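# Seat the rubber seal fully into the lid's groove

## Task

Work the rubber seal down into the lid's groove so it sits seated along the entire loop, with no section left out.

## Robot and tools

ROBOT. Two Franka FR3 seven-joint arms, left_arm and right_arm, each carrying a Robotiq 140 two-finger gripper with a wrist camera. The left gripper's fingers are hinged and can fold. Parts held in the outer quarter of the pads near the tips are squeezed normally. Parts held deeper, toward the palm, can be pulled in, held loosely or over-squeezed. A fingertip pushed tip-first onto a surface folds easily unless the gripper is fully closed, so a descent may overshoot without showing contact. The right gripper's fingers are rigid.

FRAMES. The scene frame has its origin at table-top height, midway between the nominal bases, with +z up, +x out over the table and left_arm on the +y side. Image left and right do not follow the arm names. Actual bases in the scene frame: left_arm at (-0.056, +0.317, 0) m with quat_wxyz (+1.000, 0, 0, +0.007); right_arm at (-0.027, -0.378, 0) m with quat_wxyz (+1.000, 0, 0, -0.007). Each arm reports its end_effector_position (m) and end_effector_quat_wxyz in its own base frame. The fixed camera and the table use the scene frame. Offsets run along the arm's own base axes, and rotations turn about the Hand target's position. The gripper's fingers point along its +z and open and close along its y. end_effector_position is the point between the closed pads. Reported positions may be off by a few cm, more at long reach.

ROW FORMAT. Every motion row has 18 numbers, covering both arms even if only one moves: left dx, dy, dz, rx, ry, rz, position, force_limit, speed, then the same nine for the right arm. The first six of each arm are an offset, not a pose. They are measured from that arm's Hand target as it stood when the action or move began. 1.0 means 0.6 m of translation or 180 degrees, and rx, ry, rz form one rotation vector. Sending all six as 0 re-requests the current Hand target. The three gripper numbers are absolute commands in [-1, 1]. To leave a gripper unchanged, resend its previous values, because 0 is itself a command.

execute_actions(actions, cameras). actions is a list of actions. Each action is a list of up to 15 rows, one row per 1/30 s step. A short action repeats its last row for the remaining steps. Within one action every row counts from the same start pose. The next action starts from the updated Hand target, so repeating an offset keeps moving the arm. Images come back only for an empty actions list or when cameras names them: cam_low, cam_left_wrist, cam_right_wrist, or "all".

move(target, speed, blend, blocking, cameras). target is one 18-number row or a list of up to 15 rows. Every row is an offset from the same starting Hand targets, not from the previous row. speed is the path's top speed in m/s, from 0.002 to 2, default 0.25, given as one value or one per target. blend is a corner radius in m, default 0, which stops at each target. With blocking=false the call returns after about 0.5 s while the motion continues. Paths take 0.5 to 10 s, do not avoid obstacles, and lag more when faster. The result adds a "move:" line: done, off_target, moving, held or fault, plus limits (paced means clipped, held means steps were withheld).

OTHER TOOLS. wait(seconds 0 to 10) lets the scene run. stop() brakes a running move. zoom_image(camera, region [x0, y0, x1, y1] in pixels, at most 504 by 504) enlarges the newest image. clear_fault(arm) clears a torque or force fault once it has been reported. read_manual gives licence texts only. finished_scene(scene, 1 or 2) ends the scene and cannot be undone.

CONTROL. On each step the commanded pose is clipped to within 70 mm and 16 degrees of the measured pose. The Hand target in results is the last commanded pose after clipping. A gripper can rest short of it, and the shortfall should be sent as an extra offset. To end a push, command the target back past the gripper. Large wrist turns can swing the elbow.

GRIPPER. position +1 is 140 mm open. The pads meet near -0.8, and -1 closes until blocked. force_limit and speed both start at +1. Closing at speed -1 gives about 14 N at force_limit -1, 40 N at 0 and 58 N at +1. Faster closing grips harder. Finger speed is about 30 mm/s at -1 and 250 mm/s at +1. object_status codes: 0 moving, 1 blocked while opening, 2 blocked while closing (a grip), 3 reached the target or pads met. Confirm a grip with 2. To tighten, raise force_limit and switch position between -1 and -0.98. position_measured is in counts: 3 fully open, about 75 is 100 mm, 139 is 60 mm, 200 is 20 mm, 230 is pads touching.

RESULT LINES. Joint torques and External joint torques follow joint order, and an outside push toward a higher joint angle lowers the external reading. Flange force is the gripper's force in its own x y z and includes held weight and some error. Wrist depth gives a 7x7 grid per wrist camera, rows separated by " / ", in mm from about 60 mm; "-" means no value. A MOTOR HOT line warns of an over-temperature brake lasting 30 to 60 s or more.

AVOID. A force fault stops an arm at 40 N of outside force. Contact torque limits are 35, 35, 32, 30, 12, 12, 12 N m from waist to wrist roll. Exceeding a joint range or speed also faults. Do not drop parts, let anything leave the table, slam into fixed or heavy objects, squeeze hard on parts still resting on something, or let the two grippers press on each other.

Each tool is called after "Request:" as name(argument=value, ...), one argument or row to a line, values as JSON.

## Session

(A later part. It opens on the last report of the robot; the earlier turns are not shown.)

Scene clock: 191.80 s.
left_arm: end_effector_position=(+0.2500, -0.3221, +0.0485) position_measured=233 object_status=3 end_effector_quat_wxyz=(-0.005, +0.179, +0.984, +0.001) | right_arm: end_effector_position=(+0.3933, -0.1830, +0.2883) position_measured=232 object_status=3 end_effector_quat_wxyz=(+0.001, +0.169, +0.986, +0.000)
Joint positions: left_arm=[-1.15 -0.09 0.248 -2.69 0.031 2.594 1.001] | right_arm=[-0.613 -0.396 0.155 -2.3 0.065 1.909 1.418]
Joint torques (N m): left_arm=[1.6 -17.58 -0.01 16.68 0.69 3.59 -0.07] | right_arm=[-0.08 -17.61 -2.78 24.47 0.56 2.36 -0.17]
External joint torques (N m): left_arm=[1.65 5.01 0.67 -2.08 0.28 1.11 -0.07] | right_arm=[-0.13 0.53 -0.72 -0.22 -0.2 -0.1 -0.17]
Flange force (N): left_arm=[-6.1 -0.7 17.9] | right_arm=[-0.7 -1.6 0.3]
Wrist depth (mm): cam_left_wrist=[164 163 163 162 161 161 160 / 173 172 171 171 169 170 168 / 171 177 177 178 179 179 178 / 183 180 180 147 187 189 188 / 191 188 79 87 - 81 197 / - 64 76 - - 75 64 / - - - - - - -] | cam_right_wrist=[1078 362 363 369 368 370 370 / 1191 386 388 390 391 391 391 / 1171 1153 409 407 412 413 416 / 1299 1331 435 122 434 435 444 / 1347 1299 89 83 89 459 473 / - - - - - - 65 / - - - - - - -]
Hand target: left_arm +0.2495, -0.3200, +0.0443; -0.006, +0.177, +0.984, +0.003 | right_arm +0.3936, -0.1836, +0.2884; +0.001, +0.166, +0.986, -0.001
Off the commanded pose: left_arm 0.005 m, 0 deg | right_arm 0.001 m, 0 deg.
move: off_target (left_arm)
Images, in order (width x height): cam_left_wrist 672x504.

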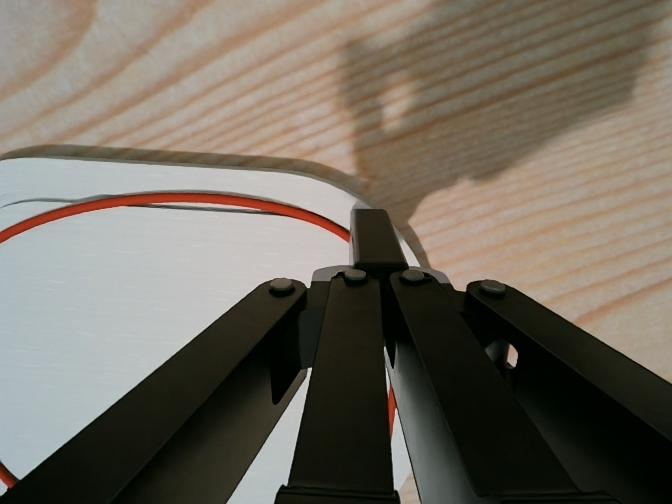

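Request:
move(
  target=[
    [0,0,0.0195,0,0,0,-1,-0.7,0, 0,0,0,0,0,0,-1,-0.6,-0.5],
    [-0.00833,-0.015,0.0195,0,0,0,-1,-0.7,0, 0,0,0,0,0,0,-1,-0.6,-0.5],
    [-0.00833,-0.015,0.00783,0,0,0,-1,-0.7,0, 0,0,0,0,0,0,-1,-0.6,-0.5],
    [-0.01283,-0.009,0.00783,0,0,0,-1,-0.7,0, 0,0,0,0,0,0,-1,-0.6,-0.5],
    [-0.01283,-0.009,0,0,0,0,-1,-0.7,0, 0,0,0,0,0,0,-1,-0.6,-0.5],
    [-0.01283,-0.009,0.0195,0,0,0,-1,-0.7,0, 0,0,0,0,0,0,-1,-0.6,-0.5],
    [-0.01917,-0.02467,0.0195,0,0,0,-1,-0.7,0, 0,0,0,0,0,0,-1,-0.6,-0.5],
    [-0.01917,-0.02467,0.00783,0,0,0,-1,-0.7,0, 0,0,0,0,0,0,-1,-0.6,-0.5],
    [-0.0245,-0.0195,0.00783,0,0,0,-1,-0.7,0, 0,0,0,0,0,0,-1,-0.6,-0.5],
    [-0.0245,-0.0195,0,0,0,0,-1,-0.7,0, 0,0,0,0,0,0,-1,-0.6,-0.5],
  ],
  speed=[0.04,0.04,0.015,0.02,0.015,0.04,0.04,0.015,0.02,0.015],
  blend=[0.004,0,0,0,0,0.004,0,0,0,0],
  cameras=["cam_left_wrist"],
)

Request:
zoom_image(
  camera="cam_left_wrist",
  region=[150, 110, 500, 290],
)

Scene clock: 197.20 s.
left_arm: end_effector_position=(+0.2377, -0.3333, +0.0485) position_measured=233 object_status=3 end_effector_quat_wxyz=(-0.004, +0.178, +0.984, +0.000) | right_arm: end_effector_position=(+0.3933, -0.1830, +0.2883) position_measured=232 object_status=3 end_effector_quat_wxyz=(+0.001, +0.169, +0.986, +0.000)
Joint positions: left_arm=[-1.162 -0.087 0.219 -2.688 0.028 2.597 0.961] | right_arm=[-0.613 -0.396 0.155 -2.3 0.065 1.909 1.418]
Joint torques (N m): left_arm=[0 -18.51 -1.23 16.36 -0.03 3.17 -0.1] | right_arm=[-0.1 -17.56 -2.79 24.46 0.58 2.39 -0.13]
External joint torques (N m): left_arm=[0.08 4.24 -0.62 -2.34 -0.43 0.69 -0.1] | right_arm=[-0.02 0.52 -0.58 -0.17 -0.18 -0.07 -0.13]
Flange force (N): left_arm=[-2.7 -3.2 15.5] | right_arm=[-0.9 -1.2 0.3]
Wrist depth (mm): cam_left_wrist=[164 164 163 162 161 161 160 / 172 172 171 170 170 169 169 / 178 178 179 178 179 179 178 / 180 180 178 147 186 189 188 / 192 189 79 87 - 82 197 / - 64 76 - - 75 64 / - - - - - - -] | cam_right_wrist=[1041 367 367 370 369 370 369 / 1123 388 384 389 386 392 388 / 1283 1191 410 409 415 414 412 / 1275 1253 435 122 438 442 443 / 1382 - 89 83 89 454 478 / - - - - - - 65 / - - - - - - -]
Hand target: left_arm +0.2348, -0.3317, +0.0443; -0.006, +0.177, +0.984, +0.003 | right_arm +0.3936, -0.1836, +0.2884; +0.001, +0.166, +0.986, -0.001
Off the commanded pose: left_arm 0.005 m, 0 deg | right_arm 0.001 m, 0 deg.
move: off_target (left_arm)
Images, in order (width x height): cam_left_wrist 672x504.

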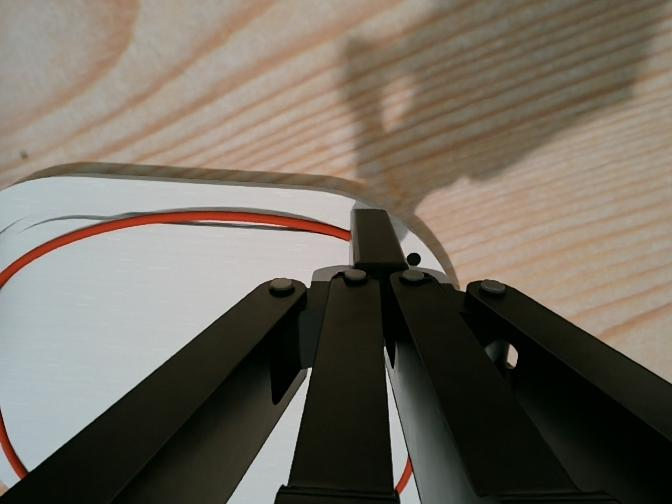

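Scaled by 1.440 from the camera's 672x504 image, which has a finer 960x720 frame.

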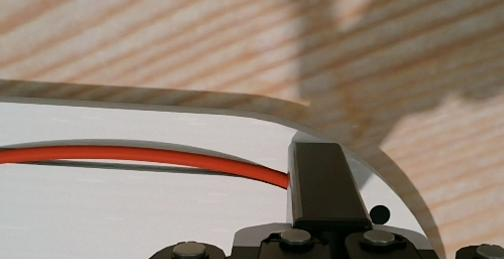

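Request:
move(
  target=[
    [0,0,0.0195,0,0,0,-1,-0.7,0, 0,0,0,0,0,0,-1,-0.6,-0.5],
    [-0.00433,-0.01567,0.0195,0,0,0,-1,-0.7,0, 0,0,0,0,0,0,-1,-0.6,-0.5],
    [-0.00433,-0.01567,0.00783,0,0,0,-1,-0.7,0, 0,0,0,0,0,0,-1,-0.6,-0.5],
    [-0.009,-0.01233,0.00783,0,0,0,-1,-0.7,0, 0,0,0,0,0,0,-1,-0.6,-0.5],
    [-0.009,-0.01233,0,0,0,0,-1,-0.7,0, 0,0,0,0,0,0,-1,-0.6,-0.5],
    [-0.009,-0.01233,0.0195,0,0,0,-1,-0.7,0, 0,0,0,0,0,0,-1,-0.6,-0.5],
    [-0.01417,-0.02717,0.0195,0,0,0,-1,-0.7,0, 0,0,0,0,0,0,-1,-0.6,-0.5],
    [-0.01417,-0.02717,0.00783,0,0,0,-1,-0.7,0, 0,0,0,0,0,0,-1,-0.6,-0.5],
    [-0.01417,-0.02717,0,0,0,0,-1,-0.7,0, 0,0,0,0,0,0,-1,-0.6,-0.5],
  ],
  speed=[0.04,0.04,0.015,0.02,0.015,0.04,0.04,0.015,0.015],
  blend=[0.004,0,0,0,0,0.004,0,0,0],
  cameras=["cam_left_wrist"],
)

Request:
zoom_image(
  camera="cam_left_wrist",
  region=[150, 110, 500, 290],
)

Scene clock: 202.20 s.
left_arm: end_effector_position=(+0.2279, -0.3479, +0.0482) position_measured=233 object_status=3 end_effector_quat_wxyz=(-0.005, +0.178, +0.984, +0.003) | right_arm: end_effector_position=(+0.3933, -0.1830, +0.2883) position_measured=232 object_status=3 end_effector_quat_wxyz=(+0.001, +0.169, +0.986, +0.000)
Joint positions: left_arm=[-1.176 -0.065 0.191 -2.662 0.016 2.586 0.929] | right_arm=[-0.613 -0.396 0.155 -2.3 0.065 1.909 1.418]
Joint torques (N m): left_arm=[-0.9 -18.61 -1.8 17.19 -0.37 4.02 0.03] | right_arm=[-0.09 -17.57 -2.81 24.47 0.55 2.37 -0.14]
External joint torques (N m): left_arm=[-0.9 5.11 -1.43 -1.57 -0.77 1.56 0.03] | right_arm=[-0.03 0.48 -0.62 -0.13 -0.21 -0.08 -0.14]
Flange force (N): left_arm=[-5.2 -7.5 20.3] | right_arm=[-0.8 -1.3 0.2]
Wrist depth (mm): cam_left_wrist=[164 163 163 162 161 161 160 / 173 172 171 171 170 169 169 / 180 178 179 178 179 178 179 / 180 179 180 131 179 189 189 / 191 187 79 87 - 81 198 / - 64 76 - - 75 64 / - - - - - - -] | cam_right_wrist=[1078 365 368 372 370 370 370 / 1117 388 383 388 388 388 390 / 1218 1198 409 415 409 407 415 / 1261 1283 435 122 438 436 440 / 1427 1391 89 83 89 455 469 / - - - - - - 65 / - - - - - - -]
Hand target: left_arm +0.2263, -0.3480, +0.0443; -0.006, +0.177, +0.984, +0.003 | right_arm +0.3936, -0.1836, +0.2884; +0.001, +0.166, +0.986, -0.001
Off the commanded pose: left_arm 0.004 m, 0 deg | right_arm 0.001 m, 0 deg.
move: off_target (left_arm)
Images, in order (width x height): cam_left_wrist 672x504.

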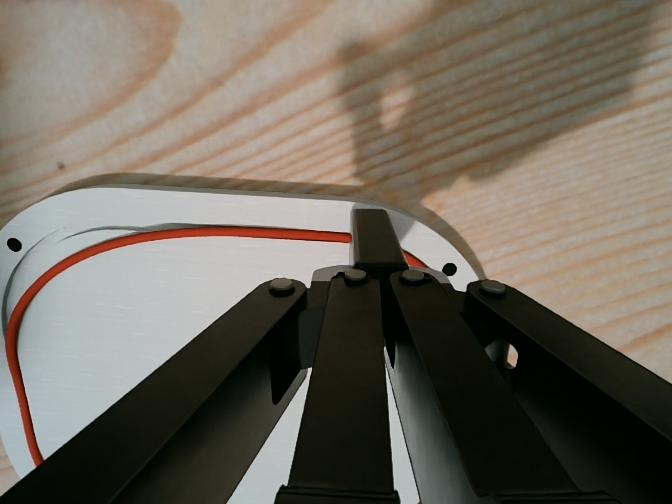

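Scaled by 1.440 from the camera's 672x504 image, which has a finer 960x720 frame.

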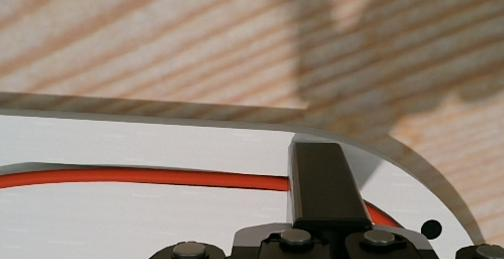

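Request:
move(
  target=[
    [0,0,0.017,0,0,0,-1,-0.7,0, 0,0,0,0,0,0,-1,-0.6,-0.5],
    [-0.005,-0.01433,0.017,0,0,0,-1,-0.7,0, 0,0,0,0,0,0,-1,-0.6,-0.5],
    [-0.005,-0.01433,0,0,0,0,-1,-0.7,0, 0,0,0,0,0,0,-1,-0.6,-0.5],
    [-0.005,-0.01433,0.017,0,0,0,-1,-0.7,0, 0,0,0,0,0,0,-1,-0.6,-0.5],
    [-0.01117,-0.02967,0.017,0,0,0,-1,-0.7,0, 0,0,0,0,0,0,-1,-0.6,-0.5],
    [-0.01117,-0.02967,0,0,0,0,-1,-0.7,0, 0,0,0,0,0,0,-1,-0.6,-0.5],
  ],
  speed=[0.05,0.04,0.015,0.05,0.04,0.015],
  blend=[0.003,0.001,0,0.003,0.001,0],
  cameras=["cam_left_wrist"],
)

Request:
zoom_image(
  camera="cam_left_wrist",
  region=[50, 150, 400, 290],
)

Scene clock: 205.37 s.
left_arm: end_effector_position=(+0.2215, -0.3658, +0.0481) position_measured=233 object_status=3 end_effector_quat_wxyz=(-0.005, +0.179, +0.984, +0.002) | right_arm: end_effector_position=(+0.3933, -0.1830, +0.2883) position_measured=232 object_status=3 end_effector_quat_wxyz=(+0.001, +0.169, +0.986, +0.000)
Joint positions: left_arm=[-1.191 -0.034 0.168 -2.625 0.003 2.581 0.906] | right_arm=[-0.613 -0.396 0.155 -2.3 0.065 1.909 1.418]
Joint torques (N m): left_arm=[-1 -20.21 -1.88 17.27 -0.39 3.72 -0.14] | right_arm=[-0.07 -17.56 -2.81 24.49 0.56 2.36 -0.15]
External joint torques (N m): left_arm=[-1 4.94 -1.69 -1.68 -0.8 1.23 -0.14] | right_arm=[-0.09 0.54 -0.71 -0.15 -0.2 -0.09 -0.15]
Flange force (N): left_arm=[-3.6 -7.4 18.2] | right_arm=[-1.0 -1.5 0.2]
Wrist depth (mm): cam_left_wrist=[163 163 162 162 162 160 160 / 172 171 170 171 170 170 169 / 182 179 178 178 177 179 179 / 179 180 179 147 175 187 189 / 191 188 79 87 - 82 198 / - 64 76 - - 75 64 / - - - - - - -] | cam_right_wrist=[1062 365 365 369 365 373 372 / 1129 388 386 387 388 388 393 / 1211 1225 405 409 412 415 415 / 1253 1211 431 122 436 444 443 / 1322 - 89 83 89 459 475 / - - - - - - 65 / - - - - - - -]
Hand target: left_arm +0.2196, -0.3658, +0.0443; -0.006, +0.177, +0.984, +0.003 | right_arm +0.3936, -0.1836, +0.2884; +0.001, +0.166, +0.986, -0.001
Off the commanded pose: left_arm 0.004 m, 0 deg | right_arm 0.001 m, 0 deg.
move: off_target (left_arm)
Images, in order (width x height): cam_left_wrist 672x504.

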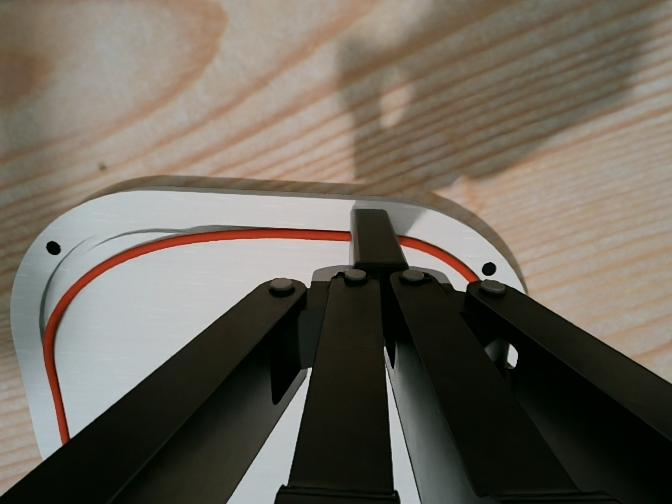

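Scaled by 1.440 from the camera's 672x504 image, which has a finer 960x720 frame.

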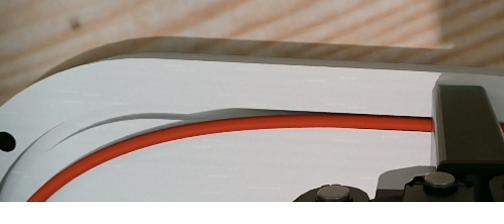

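Request:
move(
  target=[
    [0,0,0.017,0,0,0,-1,-0.7,0, 0,0,0,0,0,0,-1,-0.6,-0.5],
    [-0.00633,-0.0155,0.017,0,0,0,-1,-0.7,0, 0,0,0,0,0,0,-1,-0.6,-0.5],
    [-0.00633,-0.0155,0,0,0,0,-1,-0.7,0, 0,0,0,0,0,0,-1,-0.6,-0.5],
    [-0.00633,-0.0155,0.017,0,0,0,-1,-0.7,0, 0,0,0,0,0,0,-1,-0.6,-0.5],
    [-0.01267,-0.031,0.017,0,0,0,-1,-0.7,0, 0,0,0,0,0,0,-1,-0.6,-0.5],
    [-0.01267,-0.031,0,0,0,0,-1,-0.7,0, 0,0,0,0,0,0,-1,-0.6,-0.5],
    [-0.01267,-0.031,0.017,0,0,0,-1,-0.7,0, 0,0,0,0,0,0,-1,-0.6,-0.5],
    [-0.01883,-0.04633,0.017,0,0,0,-1,-0.7,0, 0,0,0,0,0,0,-1,-0.6,-0.5],
    [-0.01883,-0.04633,0,0,0,0,-1,-0.7,0, 0,0,0,0,0,0,-1,-0.6,-0.5],
    [-0.01883,-0.04633,0.017,0,0,0,-1,-0.7,0, 0,0,0,0,0,0,-1,-0.6,-0.5],
    [-0.02517,-0.06183,0.017,0,0,0,-1,-0.7,0, 0,0,0,0,0,0,-1,-0.6,-0.5],
    [-0.02517,-0.06183,0,0,0,0,-1,-0.7,0, 0,0,0,0,0,0,-1,-0.6,-0.5],
  ],
  speed=[0.05,0.04,0.015,0.05,0.04,0.015,0.05,0.04,0.015,0.05,0.04,0.015],
  blend=[0.003,0.001,0,0.003,0.001,0,0.003,0.001,0,0.003,0.001,0],
  cameras=["cam_left_wrist"],
)

Request:
zoom_image(
  camera="cam_left_wrist",
  region=[50, 150, 400, 290],
)

Scene clock: 213.30 s.
left_arm: end_effector_position=(+0.2066, -0.4034, +0.0481) position_measured=233 object_status=3 end_effector_quat_wxyz=(-0.004, +0.180, +0.984, +0.002) | right_arm: end_effector_position=(+0.3933, -0.1830, +0.2883) position_measured=232 object_status=3 end_effector_quat_wxyz=(+0.001, +0.169, +0.986, +0.000)
Joint positions: left_arm=[-1.224 0.029 0.128 -2.544 -0.016 2.565 0.849] | right_arm=[-0.613 -0.396 0.155 -2.3 0.065 1.909 1.418]
Joint torques (N m): left_arm=[-0.78 -23.29 -1.58 17.59 -0.29 3.33 -0.2] | right_arm=[-0.04 -17.6 -2.8 24.5 0.56 2.35 -0.11]
External joint torques (N m): left_arm=[-0.8 4.68 -1.72 -1.73 -0.71 0.82 -0.2] | right_arm=[-0.02 0.44 -0.65 -0.08 -0.2 -0.09 -0.11]
Flange force (N): left_arm=[-2.3 -6.2 15.0] | right_arm=[-0.9 -1.3 0.0]
Wrist depth (mm): cam_left_wrist=[163 162 162 161 161 161 161 / 171 171 171 170 170 169 168 / 181 180 177 178 177 179 178 / 193 182 179 147 174 180 188 / 204 189 79 87 - 82 198 / - 64 76 - - 75 64 / - - - - - - -] | cam_right_wrist=[1083 364 362 366 370 372 372 / 1129 388 387 385 390 390 393 / 1178 1171 411 415 415 415 415 / 1283 - 434 122 439 440 444 / 1373 1364 89 83 89 457 467 / - - - - - - 65 / - - - - - - -]
Hand target: left_arm +0.2045, -0.4029, +0.0443; -0.006, +0.177, +0.984, +0.003 | right_arm +0.3936, -0.1836, +0.2884; +0.001, +0.166, +0.986, -0.001
Off the commanded pose: left_arm 0.004 m, 0 deg | right_arm 0.001 m, 0 deg.
move: off_target (left_arm)
Images, in order (width x height): cam_left_wrist 672x504.

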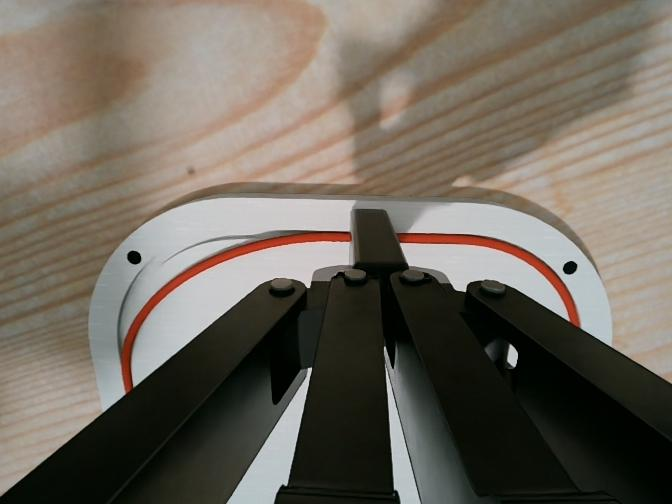

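Scaled by 1.440 from the camera's 672x504 image, which has a finer 960x720 frame.

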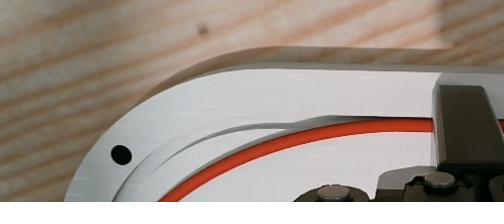

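Request:
move(
  target=[
    [0,0,0.0185,0,0,0,-1,-0.7,0, 0,0,0,0,0,0,-1,-0.6,-0.5],
    [-0.003,-0.01683,0.0185,0,0,0,-1,-0.7,0, 0,0,0,0,0,0,-1,-0.6,-0.5],
    [-0.003,-0.01683,0.00783,0,0,0,-1,-0.7,0, 0,0,0,0,0,0,-1,-0.6,-0.5],
    [-0.01,-0.014,0.00783,0,0,0,-1,-0.7,0, 0,0,0,0,0,0,-1,-0.6,-0.5],
    [-0.01,-0.014,0,0,0,0,-1,-0.7,0, 0,0,0,0,0,0,-1,-0.6,-0.5],
    [-0.01,-0.014,0.0185,0,0,0,-1,-0.7,0, 0,0,0,0,0,0,-1,-0.6,-0.5],
    [-0.00783,-0.03267,0.0185,0,0,0,-1,-0.7,0, 0,0,0,0,0,0,-1,-0.6,-0.5],
    [-0.00783,-0.03267,0.00783,0,0,0,-1,-0.7,0, 0,0,0,0,0,0,-1,-0.6,-0.5],
    [-0.01633,-0.02933,0.00783,0,0,0,-1,-0.7,0, 0,0,0,0,0,0,-1,-0.6,-0.5],
    [-0.01633,-0.02933,0,0,0,0,-1,-0.7,0, 0,0,0,0,0,0,-1,-0.6,-0.5],
  ],
  speed=[0.05,0.04,0.015,0.02,0.015,0.05,0.04,0.015,0.02,0.015],
  blend=[0.003,0.001,0,0,0,0.003,0.001,0,0,0],
  cameras=["cam_left_wrist"],
)

Request:
zoom_image(
  camera="cam_left_wrist",
  region=[50, 150, 400, 290],
)

Scene clock: 218.03 s.
left_arm: end_effector_position=(+0.1987, -0.4216, +0.0481) position_measured=233 object_status=3 end_effector_quat_wxyz=(-0.004, +0.178, +0.984, +0.001) | right_arm: end_effector_position=(+0.3933, -0.1830, +0.2883) position_measured=232 object_status=3 end_effector_quat_wxyz=(+0.001, +0.169, +0.986, +0.000)
Joint positions: left_arm=[-1.24 0.059 0.111 -2.505 -0.021 2.558 0.817] | right_arm=[-0.613 -0.396 0.155 -2.3 0.065 1.909 1.418]
Joint torques (N m): left_arm=[-0.56 -25.53 -1.42 17.2 -0.12 2.92 -0.19] | right_arm=[-0.04 -17.59 -2.79 24.47 0.57 2.37 -0.12]
External joint torques (N m): left_arm=[-0.65 3.42 -1.75 -2.12 -0.54 0.42 -0.19] | right_arm=[-0.09 0.43 -0.74 -0.15 -0.19 -0.09 -0.12]
Flange force (N): left_arm=[1.0 -2.9 10.4] | right_arm=[-0.6 -1.5 0.2]
Wrist depth (mm): cam_left_wrist=[163 163 162 162 161 161 160 / 172 172 171 171 170 169 168 / 181 181 180 178 177 177 178 / 193 189 179 131 174 177 184 / 205 199 79 87 - 81 186 / - 64 75 - - 75 64 / - - - - - - -] | cam_right_wrist=[1062 368 366 368 370 367 370 / 1123 392 390 388 394 388 393 / 1225 1204 407 407 415 413 416 / 1246 1291 432 122 438 443 443 / 1382 1382 89 83 89 461 470 / - - - - - - 65 / - - - - - - -]
Hand target: left_arm +0.1947, -0.4205, +0.0443; -0.006, +0.177, +0.984, +0.003 | right_arm +0.3936, -0.1836, +0.2884; +0.001, +0.166, +0.986, -0.001
Off the commanded pose: left_arm 0.006 m, 0 deg | right_arm 0.001 m, 0 deg.
move: off_target (left_arm)
Images, in order (width x height): cam_left_wrist 672x504.

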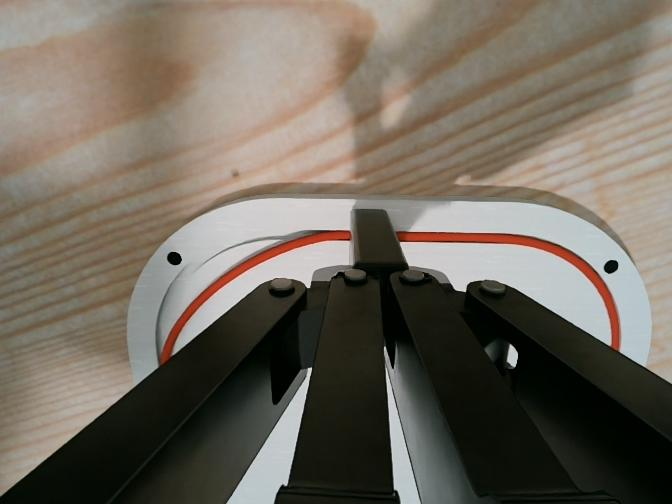

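Scaled by 1.440 from the camera's 672x504 image, which has a finer 960x720 frame.

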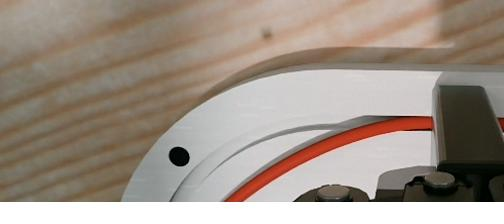

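Request:
move(
  target=[
    [0,0,0.0185,0,0,0,-1,-0.7,0, 0,0,0,0,0,0,-1,-0.6,-0.5],
    [0.00517,-0.01833,0.0185,0,0,0,-1,-0.7,0, 0,0,0,0,0,0,-1,-0.6,-0.5],
    [0.00517,-0.01833,0.00783,0,0,0,-1,-0.7,0, 0,0,0,0,0,0,-1,-0.6,-0.5],
    [-0.00717,-0.01333,0.00783,0,0,0,-1,-0.7,0, 0,0,0,0,0,0,-1,-0.6,-0.5],
    [-0.00717,-0.01333,0,0,0,0,-1,-0.7,0, 0,0,0,0,0,0,-1,-0.6,-0.5],
    [-0.00717,-0.01333,0.0185,0,0,0,-1,-0.7,0, 0,0,0,0,0,0,-1,-0.6,-0.5],
    [0.00017,-0.0325,0.0185,0,0,0,-1,-0.7,0, 0,0,0,0,0,0,-1,-0.6,-0.5],
    [0.00017,-0.0325,0.00783,0,0,0,-1,-0.7,0, 0,0,0,0,0,0,-1,-0.6,-0.5],
    [-0.01367,-0.02683,0.00783,0,0,0,-1,-0.7,0, 0,0,0,0,0,0,-1,-0.6,-0.5],
    [-0.01367,-0.02683,0,0,0,0,-1,-0.7,0, 0,0,0,0,0,0,-1,-0.6,-0.5],
  ],
  speed=[0.05,0.04,0.015,0.02,0.015,0.05,0.04,0.015,0.02,0.015],
  blend=[0.003,0.001,0,0,0,0.003,0.001,0,0,0],
  cameras=["cam_left_wrist"],
)

Request:
zoom_image(
  camera="cam_left_wrist",
  region=[50, 150, 400, 290],
)

Scene clock: 223.47 s.
left_arm: end_effector_position=(+0.1912, -0.4392, +0.0484) position_measured=233 object_status=3 end_effector_quat_wxyz=(-0.003, +0.178, +0.984, -0.001) | right_arm: end_effector_position=(+0.3933, -0.1830, +0.2883) position_measured=232 object_status=3 end_effector_quat_wxyz=(+0.001, +0.169, +0.986, +0.000)
Joint positions: left_arm=[-1.257 0.087 0.098 -2.466 -0.026 2.552 0.79] | right_arm=[-0.613 -0.396 0.155 -2.3 0.065 1.909 1.418]
Joint velocities: left_arm=[-0.001 0.001 0 0.001 0 0.003 -0.001] | right_arm=[within noise]
Joint torques (N m): left_arm=[-0.63 -27.27 -1.28 17 0.13 2.21 -0.22] | right_arm=[-0.08 -17.61 -2.82 24.48 0.56 2.37 -0.13]
External joint torques (N m): left_arm=[-0.65 2.88 -1.61 -2.47 -0.29 -0.3 -0.22] | right_arm=[-0.07 0.45 -0.68 -0.14 -0.19 -0.08 -0.13]
Flange force (N): left_arm=[2.5 -1.2 6.9] | right_arm=[-0.7 -1.4 0.2]
Wrist depth (mm): cam_left_wrist=[163 163 162 162 163 160 160 / 173 172 171 171 169 170 169 / 183 182 179 178 179 177 178 / 193 193 179 147 176 177 178 / 206 203 79 87 - 81 185 / - 64 76 - - 75 - / - - - - - - -] | cam_right_wrist=[1083 367 367 368 369 370 370 / 1140 388 386 389 388 393 391 / 1165 1184 411 411 414 418 415 / 1299 1261 435 122 436 438 441 / 1391 - 89 83 89 455 472 / - - - - - - 62 / - - - - - - -]
Hand target: left_arm +0.1865, -0.4366, +0.0443; -0.006, +0.177, +0.984, +0.003 | right_arm +0.3936, -0.1836, +0.2884; +0.001, +0.166, +0.986, -0.001
Off the commanded pose: left_arm 0.007 m, 1 deg | right_arm 0.001 m, 0 deg.
move: off_target (left_arm)
Images, in order (width x height): cam_left_wrist 672x504.

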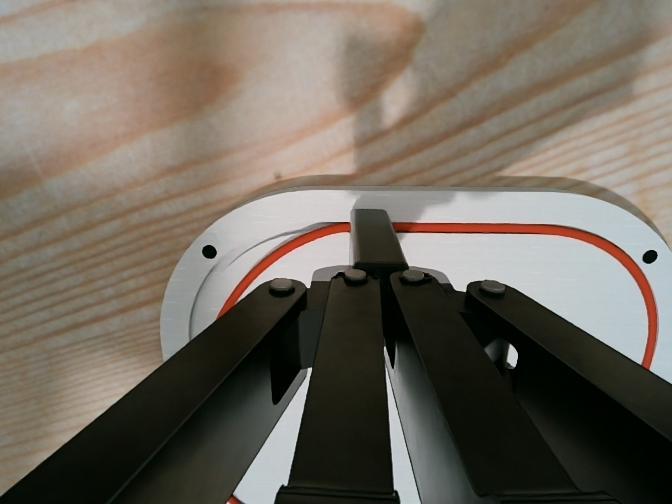

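Scaled by 1.440 from the camera's 672x504 image, which has a finer 960x720 frame.

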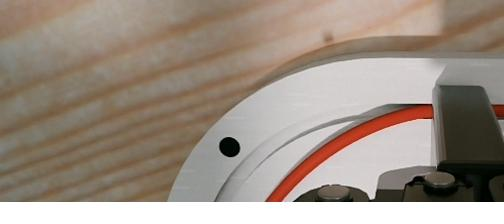

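Request:
zoom_image(
  camera="cam_left_wrist",
  region=[150, 150, 650, 300],
)

Scaled by 1.008 from the camera's 672x504 image, which has a finer 960x720 frame.

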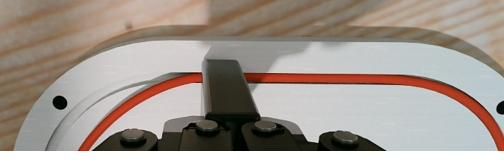

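Request:
move(
  target=[
    [0.0078,-0.0043,0.0203,0,0,0,-1,-0.7,0, 0,0,0,0,0,0,-1,-0.6,-0.5],
    [0.00167,-0.0195,0.0203,0,0,0,-1,-0.7,0, 0,0,0,0,0,0,-1,-0.6,-0.5],
    [0.00167,-0.0195,0.00783,0,0,0,-1,-0.7,0, 0,0,0,0,0,0,-1,-0.6,-0.5],
    [-0.00917,-0.01533,0.00783,0,0,0,-1,-0.7,0, 0,0,0,0,0,0,-1,-0.6,-0.5],
    [-0.00917,-0.01533,0,0,0,0,-1,-0.7,0, 0,0,0,0,0,0,-1,-0.6,-0.5],
  ],
  speed=[0.05,0.04,0.015,0.02,0.015],
  cameras=["cam_left_wrist"],
)

Request:
zoom_image(
  camera="cam_left_wrist",
  region=[150, 150, 450, 300],
)

Scene clock: 228.57 s.
left_arm: end_effector_position=(+0.1848, -0.4468, +0.0480) position_measured=233 object_status=3 end_effector_quat_wxyz=(-0.004, +0.178, +0.984, +0.001) | right_arm: end_effector_position=(+0.3933, -0.1830, +0.2883) position_measured=232 object_status=3 end_effector_quat_wxyz=(+0.001, +0.169, +0.986, +0.000)
Joint positions: left_arm=[-1.268 0.102 0.09 -2.446 -0.026 2.541 0.773] | right_arm=[-0.613 -0.396 0.155 -2.3 0.065 1.909 1.418]
Joint torques (N m): left_arm=[-0.47 -27.31 -1.26 17.59 0.03 2.99 -0.21] | right_arm=[-0.11 -17.57 -2.78 24.46 0.58 2.37 -0.09]
External joint torques (N m): left_arm=[-0.53 3.46 -1.67 -1.96 -0.4 0.49 -0.21] | right_arm=[-0.21 0.61 -0.77 -0.23 -0.18 -0.09 -0.09]
Flange force (N): left_arm=[0.7 -2.7 10.1] | right_arm=[-0.9 -1.6 0.4]
Wrist depth (mm): cam_left_wrist=[163 163 162 162 162 161 160 / 172 171 171 169 170 170 169 / 181 181 180 177 178 177 178 / 192 192 183 131 174 174 174 / 204 201 79 87 - 81 188 / - 64 76 - - 75 64 / - - - - - - -] | cam_right_wrist=[1078 367 367 368 370 374 374 / 1123 392 387 392 388 392 389 / 1171 1198 405 411 415 414 418 / 1275 1261 436 122 433 443 443 / 1356 1356 89 83 90 456 471 / - - - - - - 65 / - - - - - - -]
Hand target: left_arm +0.1810, -0.4458, +0.0443; -0.006, +0.177, +0.984, +0.003 | right_arm +0.3936, -0.1836, +0.2884; +0.001, +0.166, +0.986, -0.001
Off the commanded pose: left_arm 0.006 m, 0 deg | right_arm 0.001 m, 0 deg.
move: off_target (left_arm)
Images, in order (width x height): cam_left_wrist 672x504.

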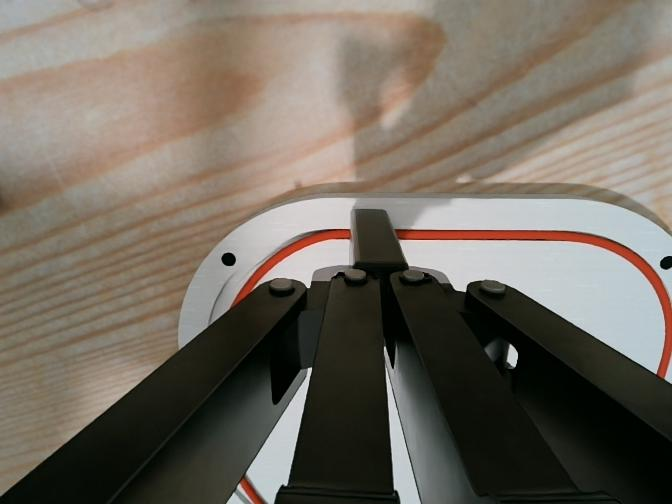

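Scaled by 1.680 from the camera's 672x504 image, which has a finer 960x720 frame.

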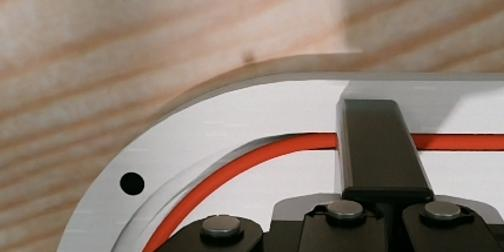

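Request:
move(
  target=[
    [0.0063,-0.0017,0.0203,0,0,0,-1,-0.7,0, 0,0,0,0,0,0,-1,-0.6,-0.5],
    [0.003,-0.02,0.0203,0,0,0,-1,-0.7,0, 0,0,0,0,0,0,-1,-0.6,-0.5],
    [0.003,-0.02,0.00783,0,0,0,-1,-0.7,0, 0,0,0,0,0,0,-1,-0.6,-0.5],
    [-0.00783,-0.01583,0.00783,0,0,0,-1,-0.7,0, 0,0,0,0,0,0,-1,-0.6,-0.5],
    [-0.00783,-0.01583,0,0,0,0,-1,-0.7,0, 0,0,0,0,0,0,-1,-0.6,-0.5],
    [-0.0023,-0.0178,0.0203,0,0,0,-1,-0.7,0, 0,0,0,0,0,0,-1,-0.6,-0.5],
    [-0.00317,-0.03983,0.0203,0,0,0,-1,-0.7,0, 0,0,0,0,0,0,-1,-0.6,-0.5],
    [-0.00317,-0.03983,0.00783,0,0,0,-1,-0.7,0, 0,0,0,0,0,0,-1,-0.6,-0.5],
    [-0.01533,-0.03733,0.00783,0,0,0,-1,-0.7,0, 0,0,0,0,0,0,-1,-0.6,-0.5],
    [-0.01533,-0.03733,0,0,0,0,-1,-0.7,0, 0,0,0,0,0,0,-1,-0.6,-0.5],
  ],
  speed=[0.05,0.04,0.015,0.02,0.015,0.05,0.04,0.015,0.02,0.015],
  cameras=["cam_left_wrist"],
)

Request:
zoom_image(
  camera="cam_left_wrist",
  region=[150, 150, 450, 300],
)

Scene clock: 235.53 s.
left_arm: end_effector_position=(+0.1759, -0.4683, +0.0480) position_measured=233 object_status=3 end_effector_quat_wxyz=(-0.005, +0.178, +0.984, +0.002) | right_arm: end_effector_position=(+0.3933, -0.1830, +0.2883) position_measured=232 object_status=3 end_effector_quat_wxyz=(+0.001, +0.169, +0.986, +0.000)
Joint positions: left_arm=[-1.288 0.143 0.078 -2.387 -0.029 2.521 0.741] | right_arm=[-0.613 -0.396 0.155 -2.3 0.065 1.909 1.418]
Joint torques (N m): left_arm=[-0.82 -28.65 -1.38 18.2 0.01 3.28 -0.19] | right_arm=[-0.06 -17.56 -2.86 24.47 0.56 2.37 -0.11]
External joint torques (N m): left_arm=[-0.86 3.87 -1.87 -1.67 -0.42 0.77 -0.19] | right_arm=[-0.1 0.42 -0.78 -0.09 -0.2 -0.07 -0.11]
Flange force (N): left_arm=[0.1 -4.0 11.2] | right_arm=[-0.7 -1.5 0.1]
Wrist depth (mm): cam_left_wrist=[163 163 163 162 161 161 160 / 172 171 171 170 170 169 169 / 181 181 181 179 177 177 176 / 193 191 189 130 177 176 178 / 204 201 79 87 - 81 187 / - 64 75 - - 75 64 / - - - - - - -] | cam_right_wrist=[1140 367 365 366 372 372 374 / 1153 390 387 388 386 393 390 / 1153 1191 409 411 413 417 419 / 1198 1306 440 122 438 436 441 / 1322 1314 89 83 89 458 473 / - - - - - - 62 / - - - - - - -]
Hand target: left_arm +0.1718, -0.4682, +0.0443; -0.006, +0.177, +0.984, +0.003 | right_arm +0.3936, -0.1836, +0.2884; +0.001, +0.166, +0.986, -0.001
Off the commanded pose: left_arm 0.006 m, 0 deg | right_arm 0.001 m, 0 deg.
move: off_target (left_arm)
Images, in order (width x height): cam_left_wrist 672x504.

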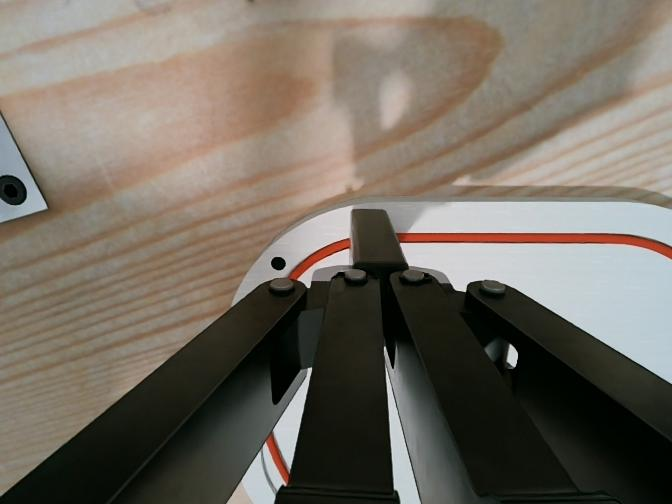

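Scaled by 1.680 from the camera's 672x504 image, which has a finer 960x720 frame.

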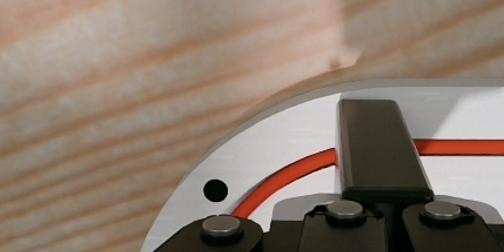

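Request:
move(
  target=[
    [0.0065,-0.001,0.05,0,0,0,-1,-0.7,0, 0,0,0,0,0,0,-1,-0.6,-0.5],
    [0.0058,-0.0393,0.075,0,0,0.5,-1,-0.7,0, 0,0,0,0,0,0,-1,-0.6,-0.5],
  ],
  speed=[0.08,0.4],
  cameras=["cam_left_wrist","cam_low"],
)

Scene clock: 240.83 s.
left_arm: end_effector_position=(+0.1751, -0.4929, +0.0905) position_measured=233 object_status=3 end_effector_quat_wxyz=(-0.009, -0.570, +0.822, -0.004) | right_arm: end_effector_position=(+0.3933, -0.1830, +0.2883) position_measured=232 object_status=3 end_effector_quat_wxyz=(+0.001, +0.169, +0.986, +0.000)
Joint positions: left_arm=[-1.484 0.103 0.261 -2.312 -0.063 2.424 -0.819] | right_arm=[-0.613 -0.396 0.155 -2.3 0.065 1.909 1.418]
Joint velocities: left_arm=[-0.002 -0.001 0 -0.001 0 0 -0.005] | right_arm=[within noise]
Joint torques (N m): left_arm=[0.4 -30.04 0.95 21.42 0.84 2.45 -0.22] | right_arm=[-0.09 -17.64 -2.78 24.51 0.56 2.36 -0.08]
External joint torques (N m): left_arm=[0.31 1.57 -0.04 -0.04 0.3 -0.23 -0.22] | right_arm=[-0.18 0.41 -0.77 -0.11 -0.21 -0.09 -0.08]
Flange force (N): left_arm=[3.0 -2.4 2.2] | right_arm=[-0.7 -1.5 0.1]
Wrist depth (mm): cam_left_wrist=[199 198 199 199 200 199 199 / 210 208 207 210 209 210 210 / 212 209 211 213 220 222 221 / 222 223 222 130 233 236 235 / 239 234 79 87 - 82 251 / - 64 76 - - 75 64 / - - - - - - -] | cam_right_wrist=[1083 363 365 366 372 371 368 / 1129 388 388 390 389 391 393 / 1191 1191 411 409 414 415 415 / 1268 1268 428 122 442 444 441 / 1356 1373 89 83 89 458 475 / - - - - - - 65 / - - - - - - -]
Hand target: left_arm +0.1752, -0.4917, +0.0893; -0.006, -0.571, +0.821, -0.003 | right_arm +0.3936, -0.1836, +0.2884; +0.001, +0.166, +0.986, -0.001
Off the commanded pose: left_arm 0.002 m, 0 deg | right_arm 0.001 m, 0 deg.
move: done; limits=paced
Images, in order (width x height): cam_low 672x504, cam_left_wrist 672x504.

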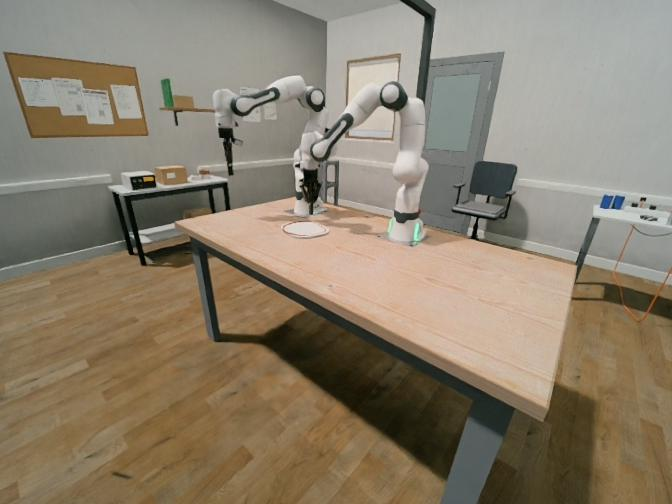

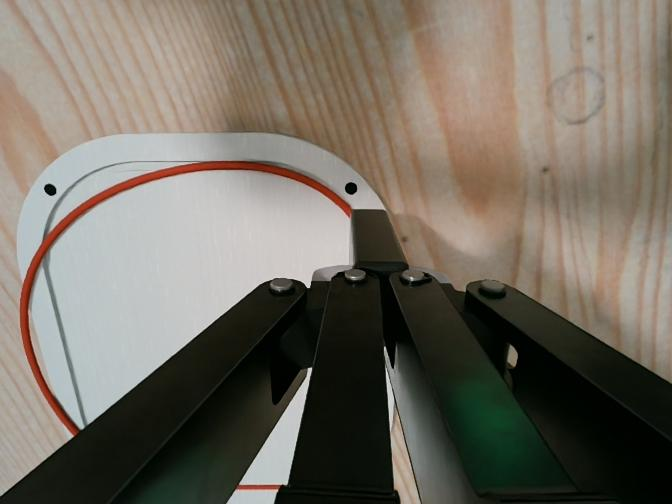

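Request:
zoom_image(
  camera="cam_left_wrist",
  region=[150, 120, 420, 280],
)

Scaled by 1.867 from the camera's 672x504 image, which has a finer 960x720 frame.

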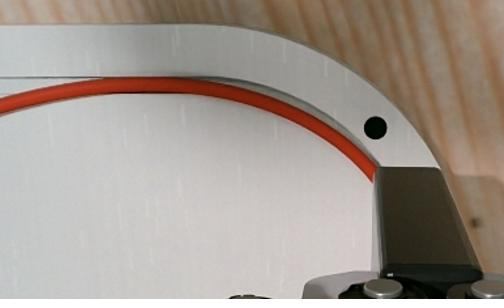

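Request:
move(
  target=[
    [0.0163,0.0073,-0.0547,0,0,0,-1,-0.7,0, 0,0,0,0,0,0,-1,-0.6,-0.5],
    [0.0163,0.0073,-0.0672,0,0,0,-1,-0.7,0, 0,0,0,0,0,0,-1,-0.6,-0.5],
    [0.0047,0.006,-0.0672,0,0,0,-1,-0.7,0, 0,0,0,0,0,0,-1,-0.6,-0.5],
    [0.0047,0.006,-0.0747,0,0,0,-1,-0.7,0, 0,0,0,0,0,0,-1,-0.6,-0.5],
  ],
  speed=[0.06,0.015,0.02,0.015],
  cameras=["cam_left_wrist"],
)

Request:
zoom_image(
  camera="cam_left_wrist",
  region=[150, 120, 420, 280],
)

Scene clock: 244.53 s.
left_arm: end_effector_position=(+0.1798, -0.4886, +0.0480) position_measured=233 object_status=3 end_effector_quat_wxyz=(-0.006, -0.570, +0.822, -0.004) | right_arm: end_effector_position=(+0.3933, -0.1830, +0.2883) position_measured=232 object_status=3 end_effector_quat_wxyz=(+0.001, +0.169, +0.986, +0.000)
Joint positions: left_arm=[-1.47 0.187 0.251 -2.336 -0.098 2.526 -0.784] | right_arm=[-0.613 -0.396 0.155 -2.3 0.065 1.909 1.418]
Joint velocities: left_arm=[0.002 0 -0.001 0 -0.003 0.004 -0.001] | right_arm=[within noise]
Joint torques (N m): left_arm=[0.45 -29.48 0.66 18.82 0.04 3.4 -0.11] | right_arm=[-0.09 -17.58 -2.8 24.48 0.56 2.37 -0.14]
External joint torques (N m): left_arm=[0.45 3.56 -0.93 -1.26 -0.44 0.72 -0.11] | right_arm=[-0.08 0.44 -0.66 -0.1 -0.2 -0.08 -0.14]
Flange force (N): left_arm=[3.0 -2.6 10.8] | right_arm=[-0.8 -1.4 0.1]
Wrist depth (mm): cam_left_wrist=[161 161 161 161 161 160 160 / 169 166 166 170 170 169 169 / 169 168 169 169 179 179 179 / 181 178 178 130 185 191 190 / 190 188 79 87 - 81 200 / - 64 76 - - 75 64 / - - - - - - -] | cam_right_wrist=[1046 367 365 366 367 370 372 / 1111 386 387 386 386 387 392 / 1211 1178 407 408 412 414 413 / 1171 1306 432 122 438 441 443 / 1314 1391 89 83 89 458 469 / - - - - - - 65 / - - - - - - -]
Hand target: left_arm +0.1781, -0.4881, +0.0444; -0.006, -0.571, +0.821, -0.003 | right_arm +0.3936, -0.1836, +0.2884; +0.001, +0.166, +0.986, -0.001
Off the commanded pose: left_arm 0.004 m, 0 deg | right_arm 0.001 m, 0 deg.
move: off_target (left_arm)
Images, in order (width x height): cam_left_wrist 672x504.

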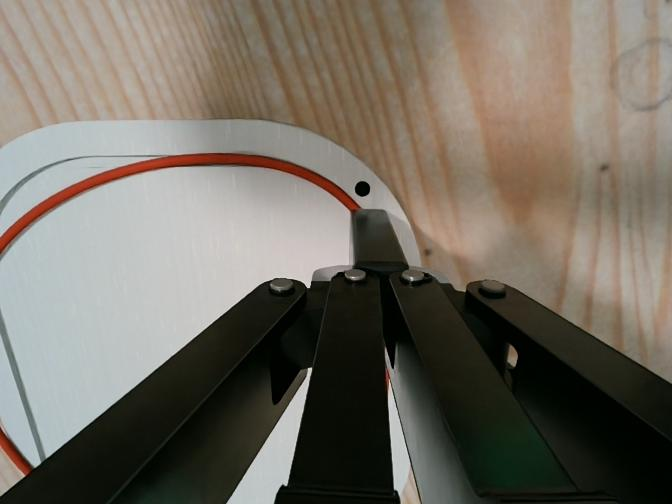

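Scaled by 1.867 from the camera's 672x504 image, which has a finer 960x720 frame.

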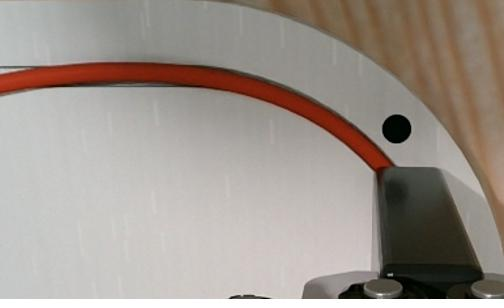

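Request:
move(
  target=[
    [0.0028,-0.0008,0.0203,0,0,0,-1,-0.7,0, 0,0,0,0,0,0,-1,-0.6,-0.5],
    [0.0088,-0.0182,0.0203,0,0,0,-1,-0.7,0, 0,0,0,0,0,0,-1,-0.6,-0.5],
    [0.0088,-0.0182,0.0078,0,0,0,-1,-0.7,0, 0,0,0,0,0,0,-1,-0.6,-0.5],
    [0.0008,-0.0208,0.0078,0,0,0,-1,-0.7,0, 0,0,0,0,0,0,-1,-0.6,-0.5],
    [0.0008,-0.0208,0,0,0,0,-1,-0.7,0, 0,0,0,0,0,0,-1,-0.6,-0.5],
    [0.0057,-0.0193,0.0203,0,0,0,-1,-0.7,0, 0,0,0,0,0,0,-1,-0.6,-0.5],
    [0.0157,-0.0345,0.0203,0,0,0,-1,-0.7,0, 0,0,0,0,0,0,-1,-0.6,-0.5],
    [0.0157,-0.0345,0.0078,0,0,0,-1,-0.7,0, 0,0,0,0,0,0,-1,-0.6,-0.5],
    [0.0083,-0.0385,0.0078,0,0,0,-1,-0.7,0, 0,0,0,0,0,0,-1,-0.6,-0.5],
    [0.0083,-0.0385,0,0,0,0,-1,-0.7,0, 0,0,0,0,0,0,-1,-0.6,-0.5],
  ],
  speed=[0.05,0.04,0.015,0.02,0.015,0.05,0.04,0.015,0.02,0.015],
  blend=[0.001,0.001,0,0,0,0.001,0.001,0,0,0],
  cameras=["cam_left_wrist"],
)

Request:
zoom_image(
  camera="cam_left_wrist",
  region=[150, 120, 450, 280],
)

Scene clock: 249.63 s.
left_arm: end_effector_position=(+0.1836, -0.5111, +0.0479) position_measured=233 object_status=3 end_effector_quat_wxyz=(-0.006, -0.570, +0.822, -0.003) | right_arm: end_effector_position=(+0.3933, -0.1830, +0.2883) position_measured=232 object_status=3 end_effector_quat_wxyz=(+0.001, +0.169, +0.986, +0.000)
Joint positions: left_arm=[-1.466 0.243 0.242 -2.254 -0.113 2.496 -0.783] | right_arm=[-0.613 -0.396 0.155 -2.3 0.065 1.909 1.418]
Joint velocities: left_arm=[-0.001 0 0 0 -0.002 0.012 0.001] | right_arm=[within noise]
Joint torques (N m): left_arm=[0.67 -30.97 1.42 19.51 0.14 3.5 -0.01] | right_arm=[-0.07 -17.62 -2.76 24.46 0.56 2.37 -0.13]
External joint torques (N m): left_arm=[0.64 4.36 -0.65 -0.97 -0.36 0.8 -0.01] | right_arm=[-0.07 0.31 -0.64 -0.12 -0.19 -0.08 -0.13]
Flange force (N): left_arm=[4.5 -4.8 11.9] | right_arm=[-0.4 -1.3 0.1]
Wrist depth (mm): cam_left_wrist=[161 162 161 161 161 160 160 / 170 170 170 170 169 169 169 / 176 175 170 175 179 180 179 / 178 178 181 131 186 191 190 / 191 187 79 87 - 82 200 / - 64 76 - - 75 64 / - - - - - - -] | cam_right_wrist=[1078 365 368 370 366 370 374 / 1159 388 384 384 387 393 388 / 1253 1191 408 413 411 415 417 / 1339 - 433 122 436 438 442 / 1364 - 89 83 89 456 471 / - - - - - - 65 / - - - - - - -]
Hand target: left_arm +0.1830, -0.5112, +0.0444; -0.006, -0.571, +0.821, -0.003 | right_arm +0.3936, -0.1836, +0.2884; +0.001, +0.166, +0.986, -0.001
Off the commanded pose: left_arm 0.003 m, 0 deg | right_arm 0.001 m, 0 deg.
move: done
Images, in order (width x height): cam_left_wrist 672x504.

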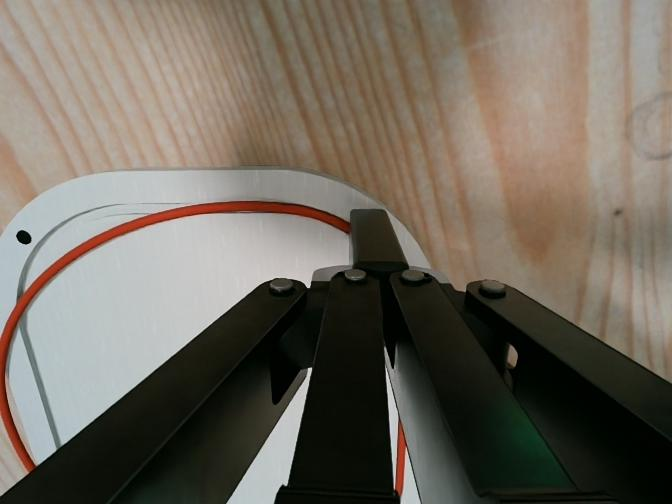

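Scaled by 1.680 from the camera's 672x504 image, which has a finer 960x720 frame.

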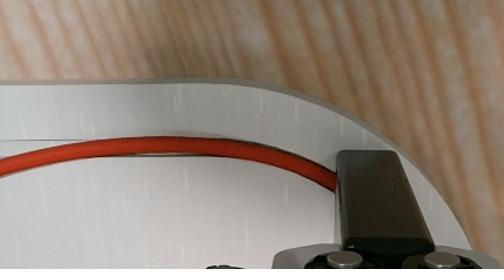

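Request:
move(
  target=[
    [0.0,0.0,0.0185,0,0,0,-1,-0.7,0, 0,0,0,0,0,0,-1,-0.6,-0.5],
    [0.0142,-0.0132,0.0185,0,0,0,-1,-0.7,0, 0,0,0,0,0,0,-1,-0.6,-0.5],
    [0.0142,-0.0132,0,0,0,0,-1,-0.7,0, 0,0,0,0,0,0,-1,-0.6,-0.5],
    [0.0142,-0.0132,0.0185,0,0,0,-1,-0.7,0, 0,0,0,0,0,0,-1,-0.6,-0.5],
    [0.0273,-0.0263,0.0185,0,0,0,-1,-0.7,0, 0,0,0,0,0,0,-1,-0.6,-0.5],
    [0.0273,-0.0263,0,0,0,0,-1,-0.7,0, 0,0,0,0,0,0,-1,-0.6,-0.5],
    [0.0273,-0.0263,0.0185,0,0,0,-1,-0.7,0, 0,0,0,0,0,0,-1,-0.6,-0.5],
    [0.0427,-0.0367,0.0185,0,0,0,-1,-0.7,0, 0,0,0,0,0,0,-1,-0.6,-0.5],
    [0.0427,-0.0367,0,0,0,0,-1,-0.7,0, 0,0,0,0,0,0,-1,-0.6,-0.5],
  ],
  speed=[0.05,0.05,0.015,0.05,0.05,0.015,0.05,0.05,0.015],
  blend=[0.001,0.001,0,0.001,0.001,0,0.001,0.001,0],
  cameras=["cam_left_wrist"],
)

Request:
zoom_image(
  camera="cam_left_wrist",
  region=[150, 120, 450, 280],
)

Scene clock: 254.37 s.
left_arm: end_effector_position=(+0.2086, -0.5336, +0.0477) position_measured=233 object_status=3 end_effector_quat_wxyz=(-0.006, -0.572, +0.820, -0.003) | right_arm: end_effector_position=(+0.3933, -0.1830, +0.2883) position_measured=232 object_status=3 end_effector_quat_wxyz=(+0.001, +0.169, +0.986, +0.000)
Joint positions: left_arm=[-1.421 0.316 0.228 -2.143 -0.127 2.456 -0.754] | right_arm=[-0.613 -0.396 0.155 -2.3 0.065 1.909 1.418]
Joint velocities: left_arm=[0.004 0.001 -0.004 -0.001 0 0.002 0.004] | right_arm=[within noise]
Joint torques (N m): left_arm=[1.24 -34.49 2.06 20.04 0.15 3.56 0.39] | right_arm=[-0.08 -17.6 -2.78 24.48 0.56 2.36 -0.13]
External joint torques (N m): left_arm=[1.28 3.64 -0.47 -0.84 -0.37 0.9 0.39] | right_arm=[-0.03 0.54 -0.6 -0.17 -0.19 -0.09 -0.13]
Flange force (N): left_arm=[2.3 -5.4 10.2] | right_arm=[-0.9 -1.3 0.3]
Wrist depth (mm): cam_left_wrist=[161 161 161 161 160 160 160 / 170 170 169 169 169 170 169 / 180 180 178 177 180 179 179 / 189 180 179 147 178 190 190 / 194 187 79 87 - 81 200 / - 64 76 - - 75 64 / - - - - - - -] | cam_right_wrist=[1067 366 365 365 371 372 373 / 1134 386 390 384 387 393 391 / 1184 1178 411 412 411 414 411 / 1268 1261 433 122 437 435 440 / 1364 1356 89 83 89 452 471 / - - - - - - 62 / - - - - - - -]
Hand target: left_arm +0.2087, -0.5333, +0.0444; -0.006, -0.571, +0.821, -0.003 | right_arm +0.3936, -0.1836, +0.2884; +0.001, +0.166, +0.986, -0.001
Off the commanded pose: left_arm 0.003 m, 0 deg | right_arm 0.001 m, 0 deg.
move: done
Images, in order (width x height): cam_left_wrist 672x504.

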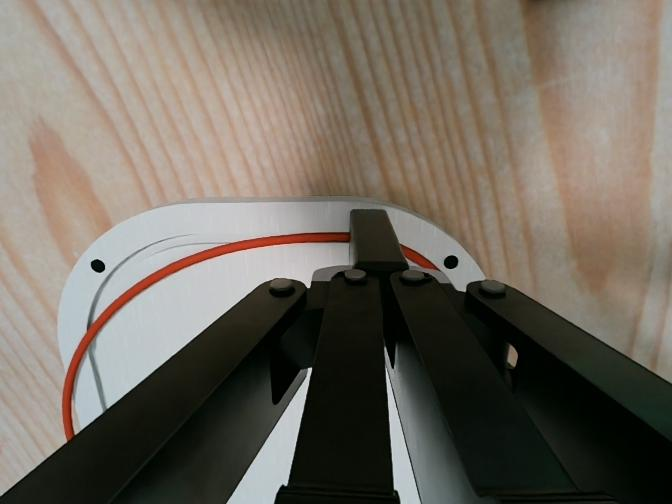

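Scaled by 1.680 from the camera's 672x504 image, which has a finer 960x720 frame.

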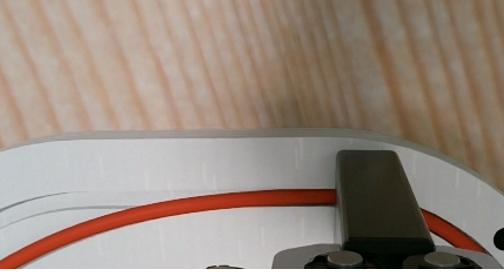

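Request:
move(
  target=[
    [0.0,0.0,0.0185,0,0,0,-1,-0.7,0, 0,0,0,0,0,0,-1,-0.6,-0.5],
    [0.0152,-0.0057,0.0185,0,0,0,-1,-0.7,0, 0,0,0,0,0,0,-1,-0.6,-0.5],
    [0.0152,-0.0057,0,0,0,0,-1,-0.7,0, 0,0,0,0,0,0,-1,-0.6,-0.5],
    [0.0152,-0.0057,0.0185,0,0,0,-1,-0.7,0, 0,0,0,0,0,0,-1,-0.6,-0.5],
    [0.0308,-0.0115,0.0185,0,0,0,-1,-0.7,0, 0,0,0,0,0,0,-1,-0.6,-0.5],
    [0.0308,-0.0115,0,0,0,0,-1,-0.7,0, 0,0,0,0,0,0,-1,-0.6,-0.5],
    [0.0308,-0.0115,0.0185,0,0,0,-1,-0.7,0, 0,0,0,0,0,0,-1,-0.6,-0.5],
    [0.0464,-0.0173,0.0185,0,0,0,-1,-0.7,0, 0,0,0,0,0,0,-1,-0.6,-0.5],
    [0.0464,-0.0173,0,0,0,0,-1,-0.7,0, 0,0,0,0,0,0,-1,-0.6,-0.5],
  ],
  speed=[0.05,0.05,0.015,0.05,0.05,0.015,0.05,0.05,0.015],
  blend=[0.001,0.001,0,0.001,0.001,0,0.001,0.001,0],
  cameras=["cam_left_wrist"],
)

Request:
zoom_image(
  camera="cam_left_wrist",
  region=[150, 120, 450, 280],
)

Scene clock: 259.07 s.
left_arm: end_effector_position=(+0.2367, -0.5439, +0.0476) position_measured=233 object_status=3 end_effector_quat_wxyz=(-0.006, -0.572, +0.820, -0.003) | right_arm: end_effector_position=(+0.3933, -0.1830, +0.2883) position_measured=232 object_status=3 end_effector_quat_wxyz=(+0.001, +0.169, +0.986, +0.000)
Joint positions: left_arm=[-1.365 0.365 0.213 -2.065 -0.131 2.426 -0.715] | right_arm=[-0.613 -0.396 0.155 -2.3 0.065 1.909 1.418]
Joint velocities: left_arm=[0.007 -0.001 -0.003 -0.001 0 0.002 0.004] | right_arm=[within noise]
Joint torques (N m): left_arm=[1.19 -36.39 2.37 20.14 0.2 3.54 0.3] | right_arm=[-0.08 -17.58 -2.82 24.49 0.58 2.37 -0.11]
External joint torques (N m): left_arm=[1.16 3.79 -0.49 -1.13 -0.33 0.87 0.3] | right_arm=[-0.03 0.55 -0.63 -0.21 -0.18 -0.09 -0.11]
Flange force (N): left_arm=[1.7 -4.6 9.9] | right_arm=[-0.9 -1.3 0.3]
Wrist depth (mm): cam_left_wrist=[161 161 161 161 161 160 160 / 170 171 169 169 170 169 169 / 180 180 179 177 177 179 179 / 191 189 179 147 176 186 190 / 204 193 79 87 - 82 200 / - 64 76 - - 75 64 / - - - - - - -] | cam_right_wrist=[1046 366 366 369 369 369 373 / - 384 388 384 387 388 393 / 1191 1171 410 411 411 415 414 / 1253 1268 435 122 435 443 440 / 1373 1391 89 83 89 454 468 / - - - - - - 65 / - - - - - - -]
Hand target: left_arm +0.2365, -0.5436, +0.0444; -0.006, -0.571, +0.821, -0.003 | right_arm +0.3936, -0.1836, +0.2884; +0.001, +0.166, +0.986, -0.001
Off the commanded pose: left_arm 0.003 m, 0 deg | right_arm 0.001 m, 0 deg.
move: done
Images, in order (width x height): cam_left_wrist 672x504.

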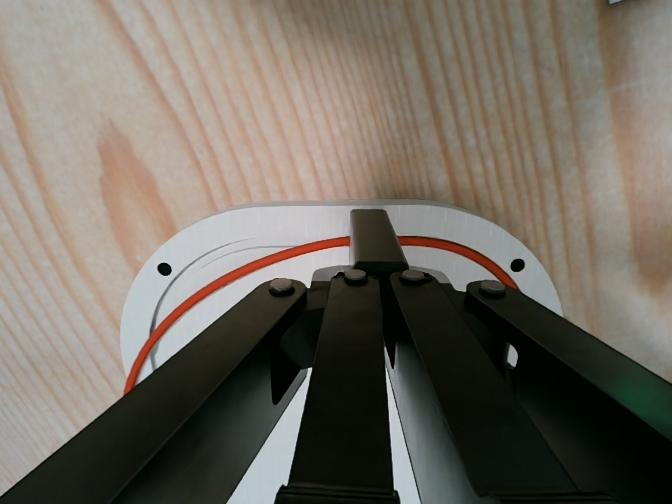

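Scaled by 1.680 from the camera's 672x504 image, which has a finer 960x720 frame.

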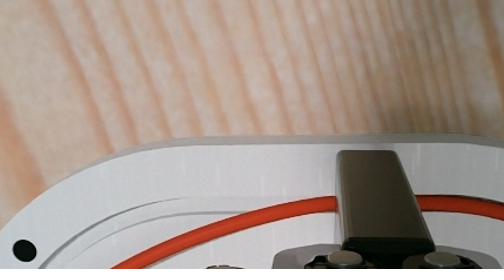

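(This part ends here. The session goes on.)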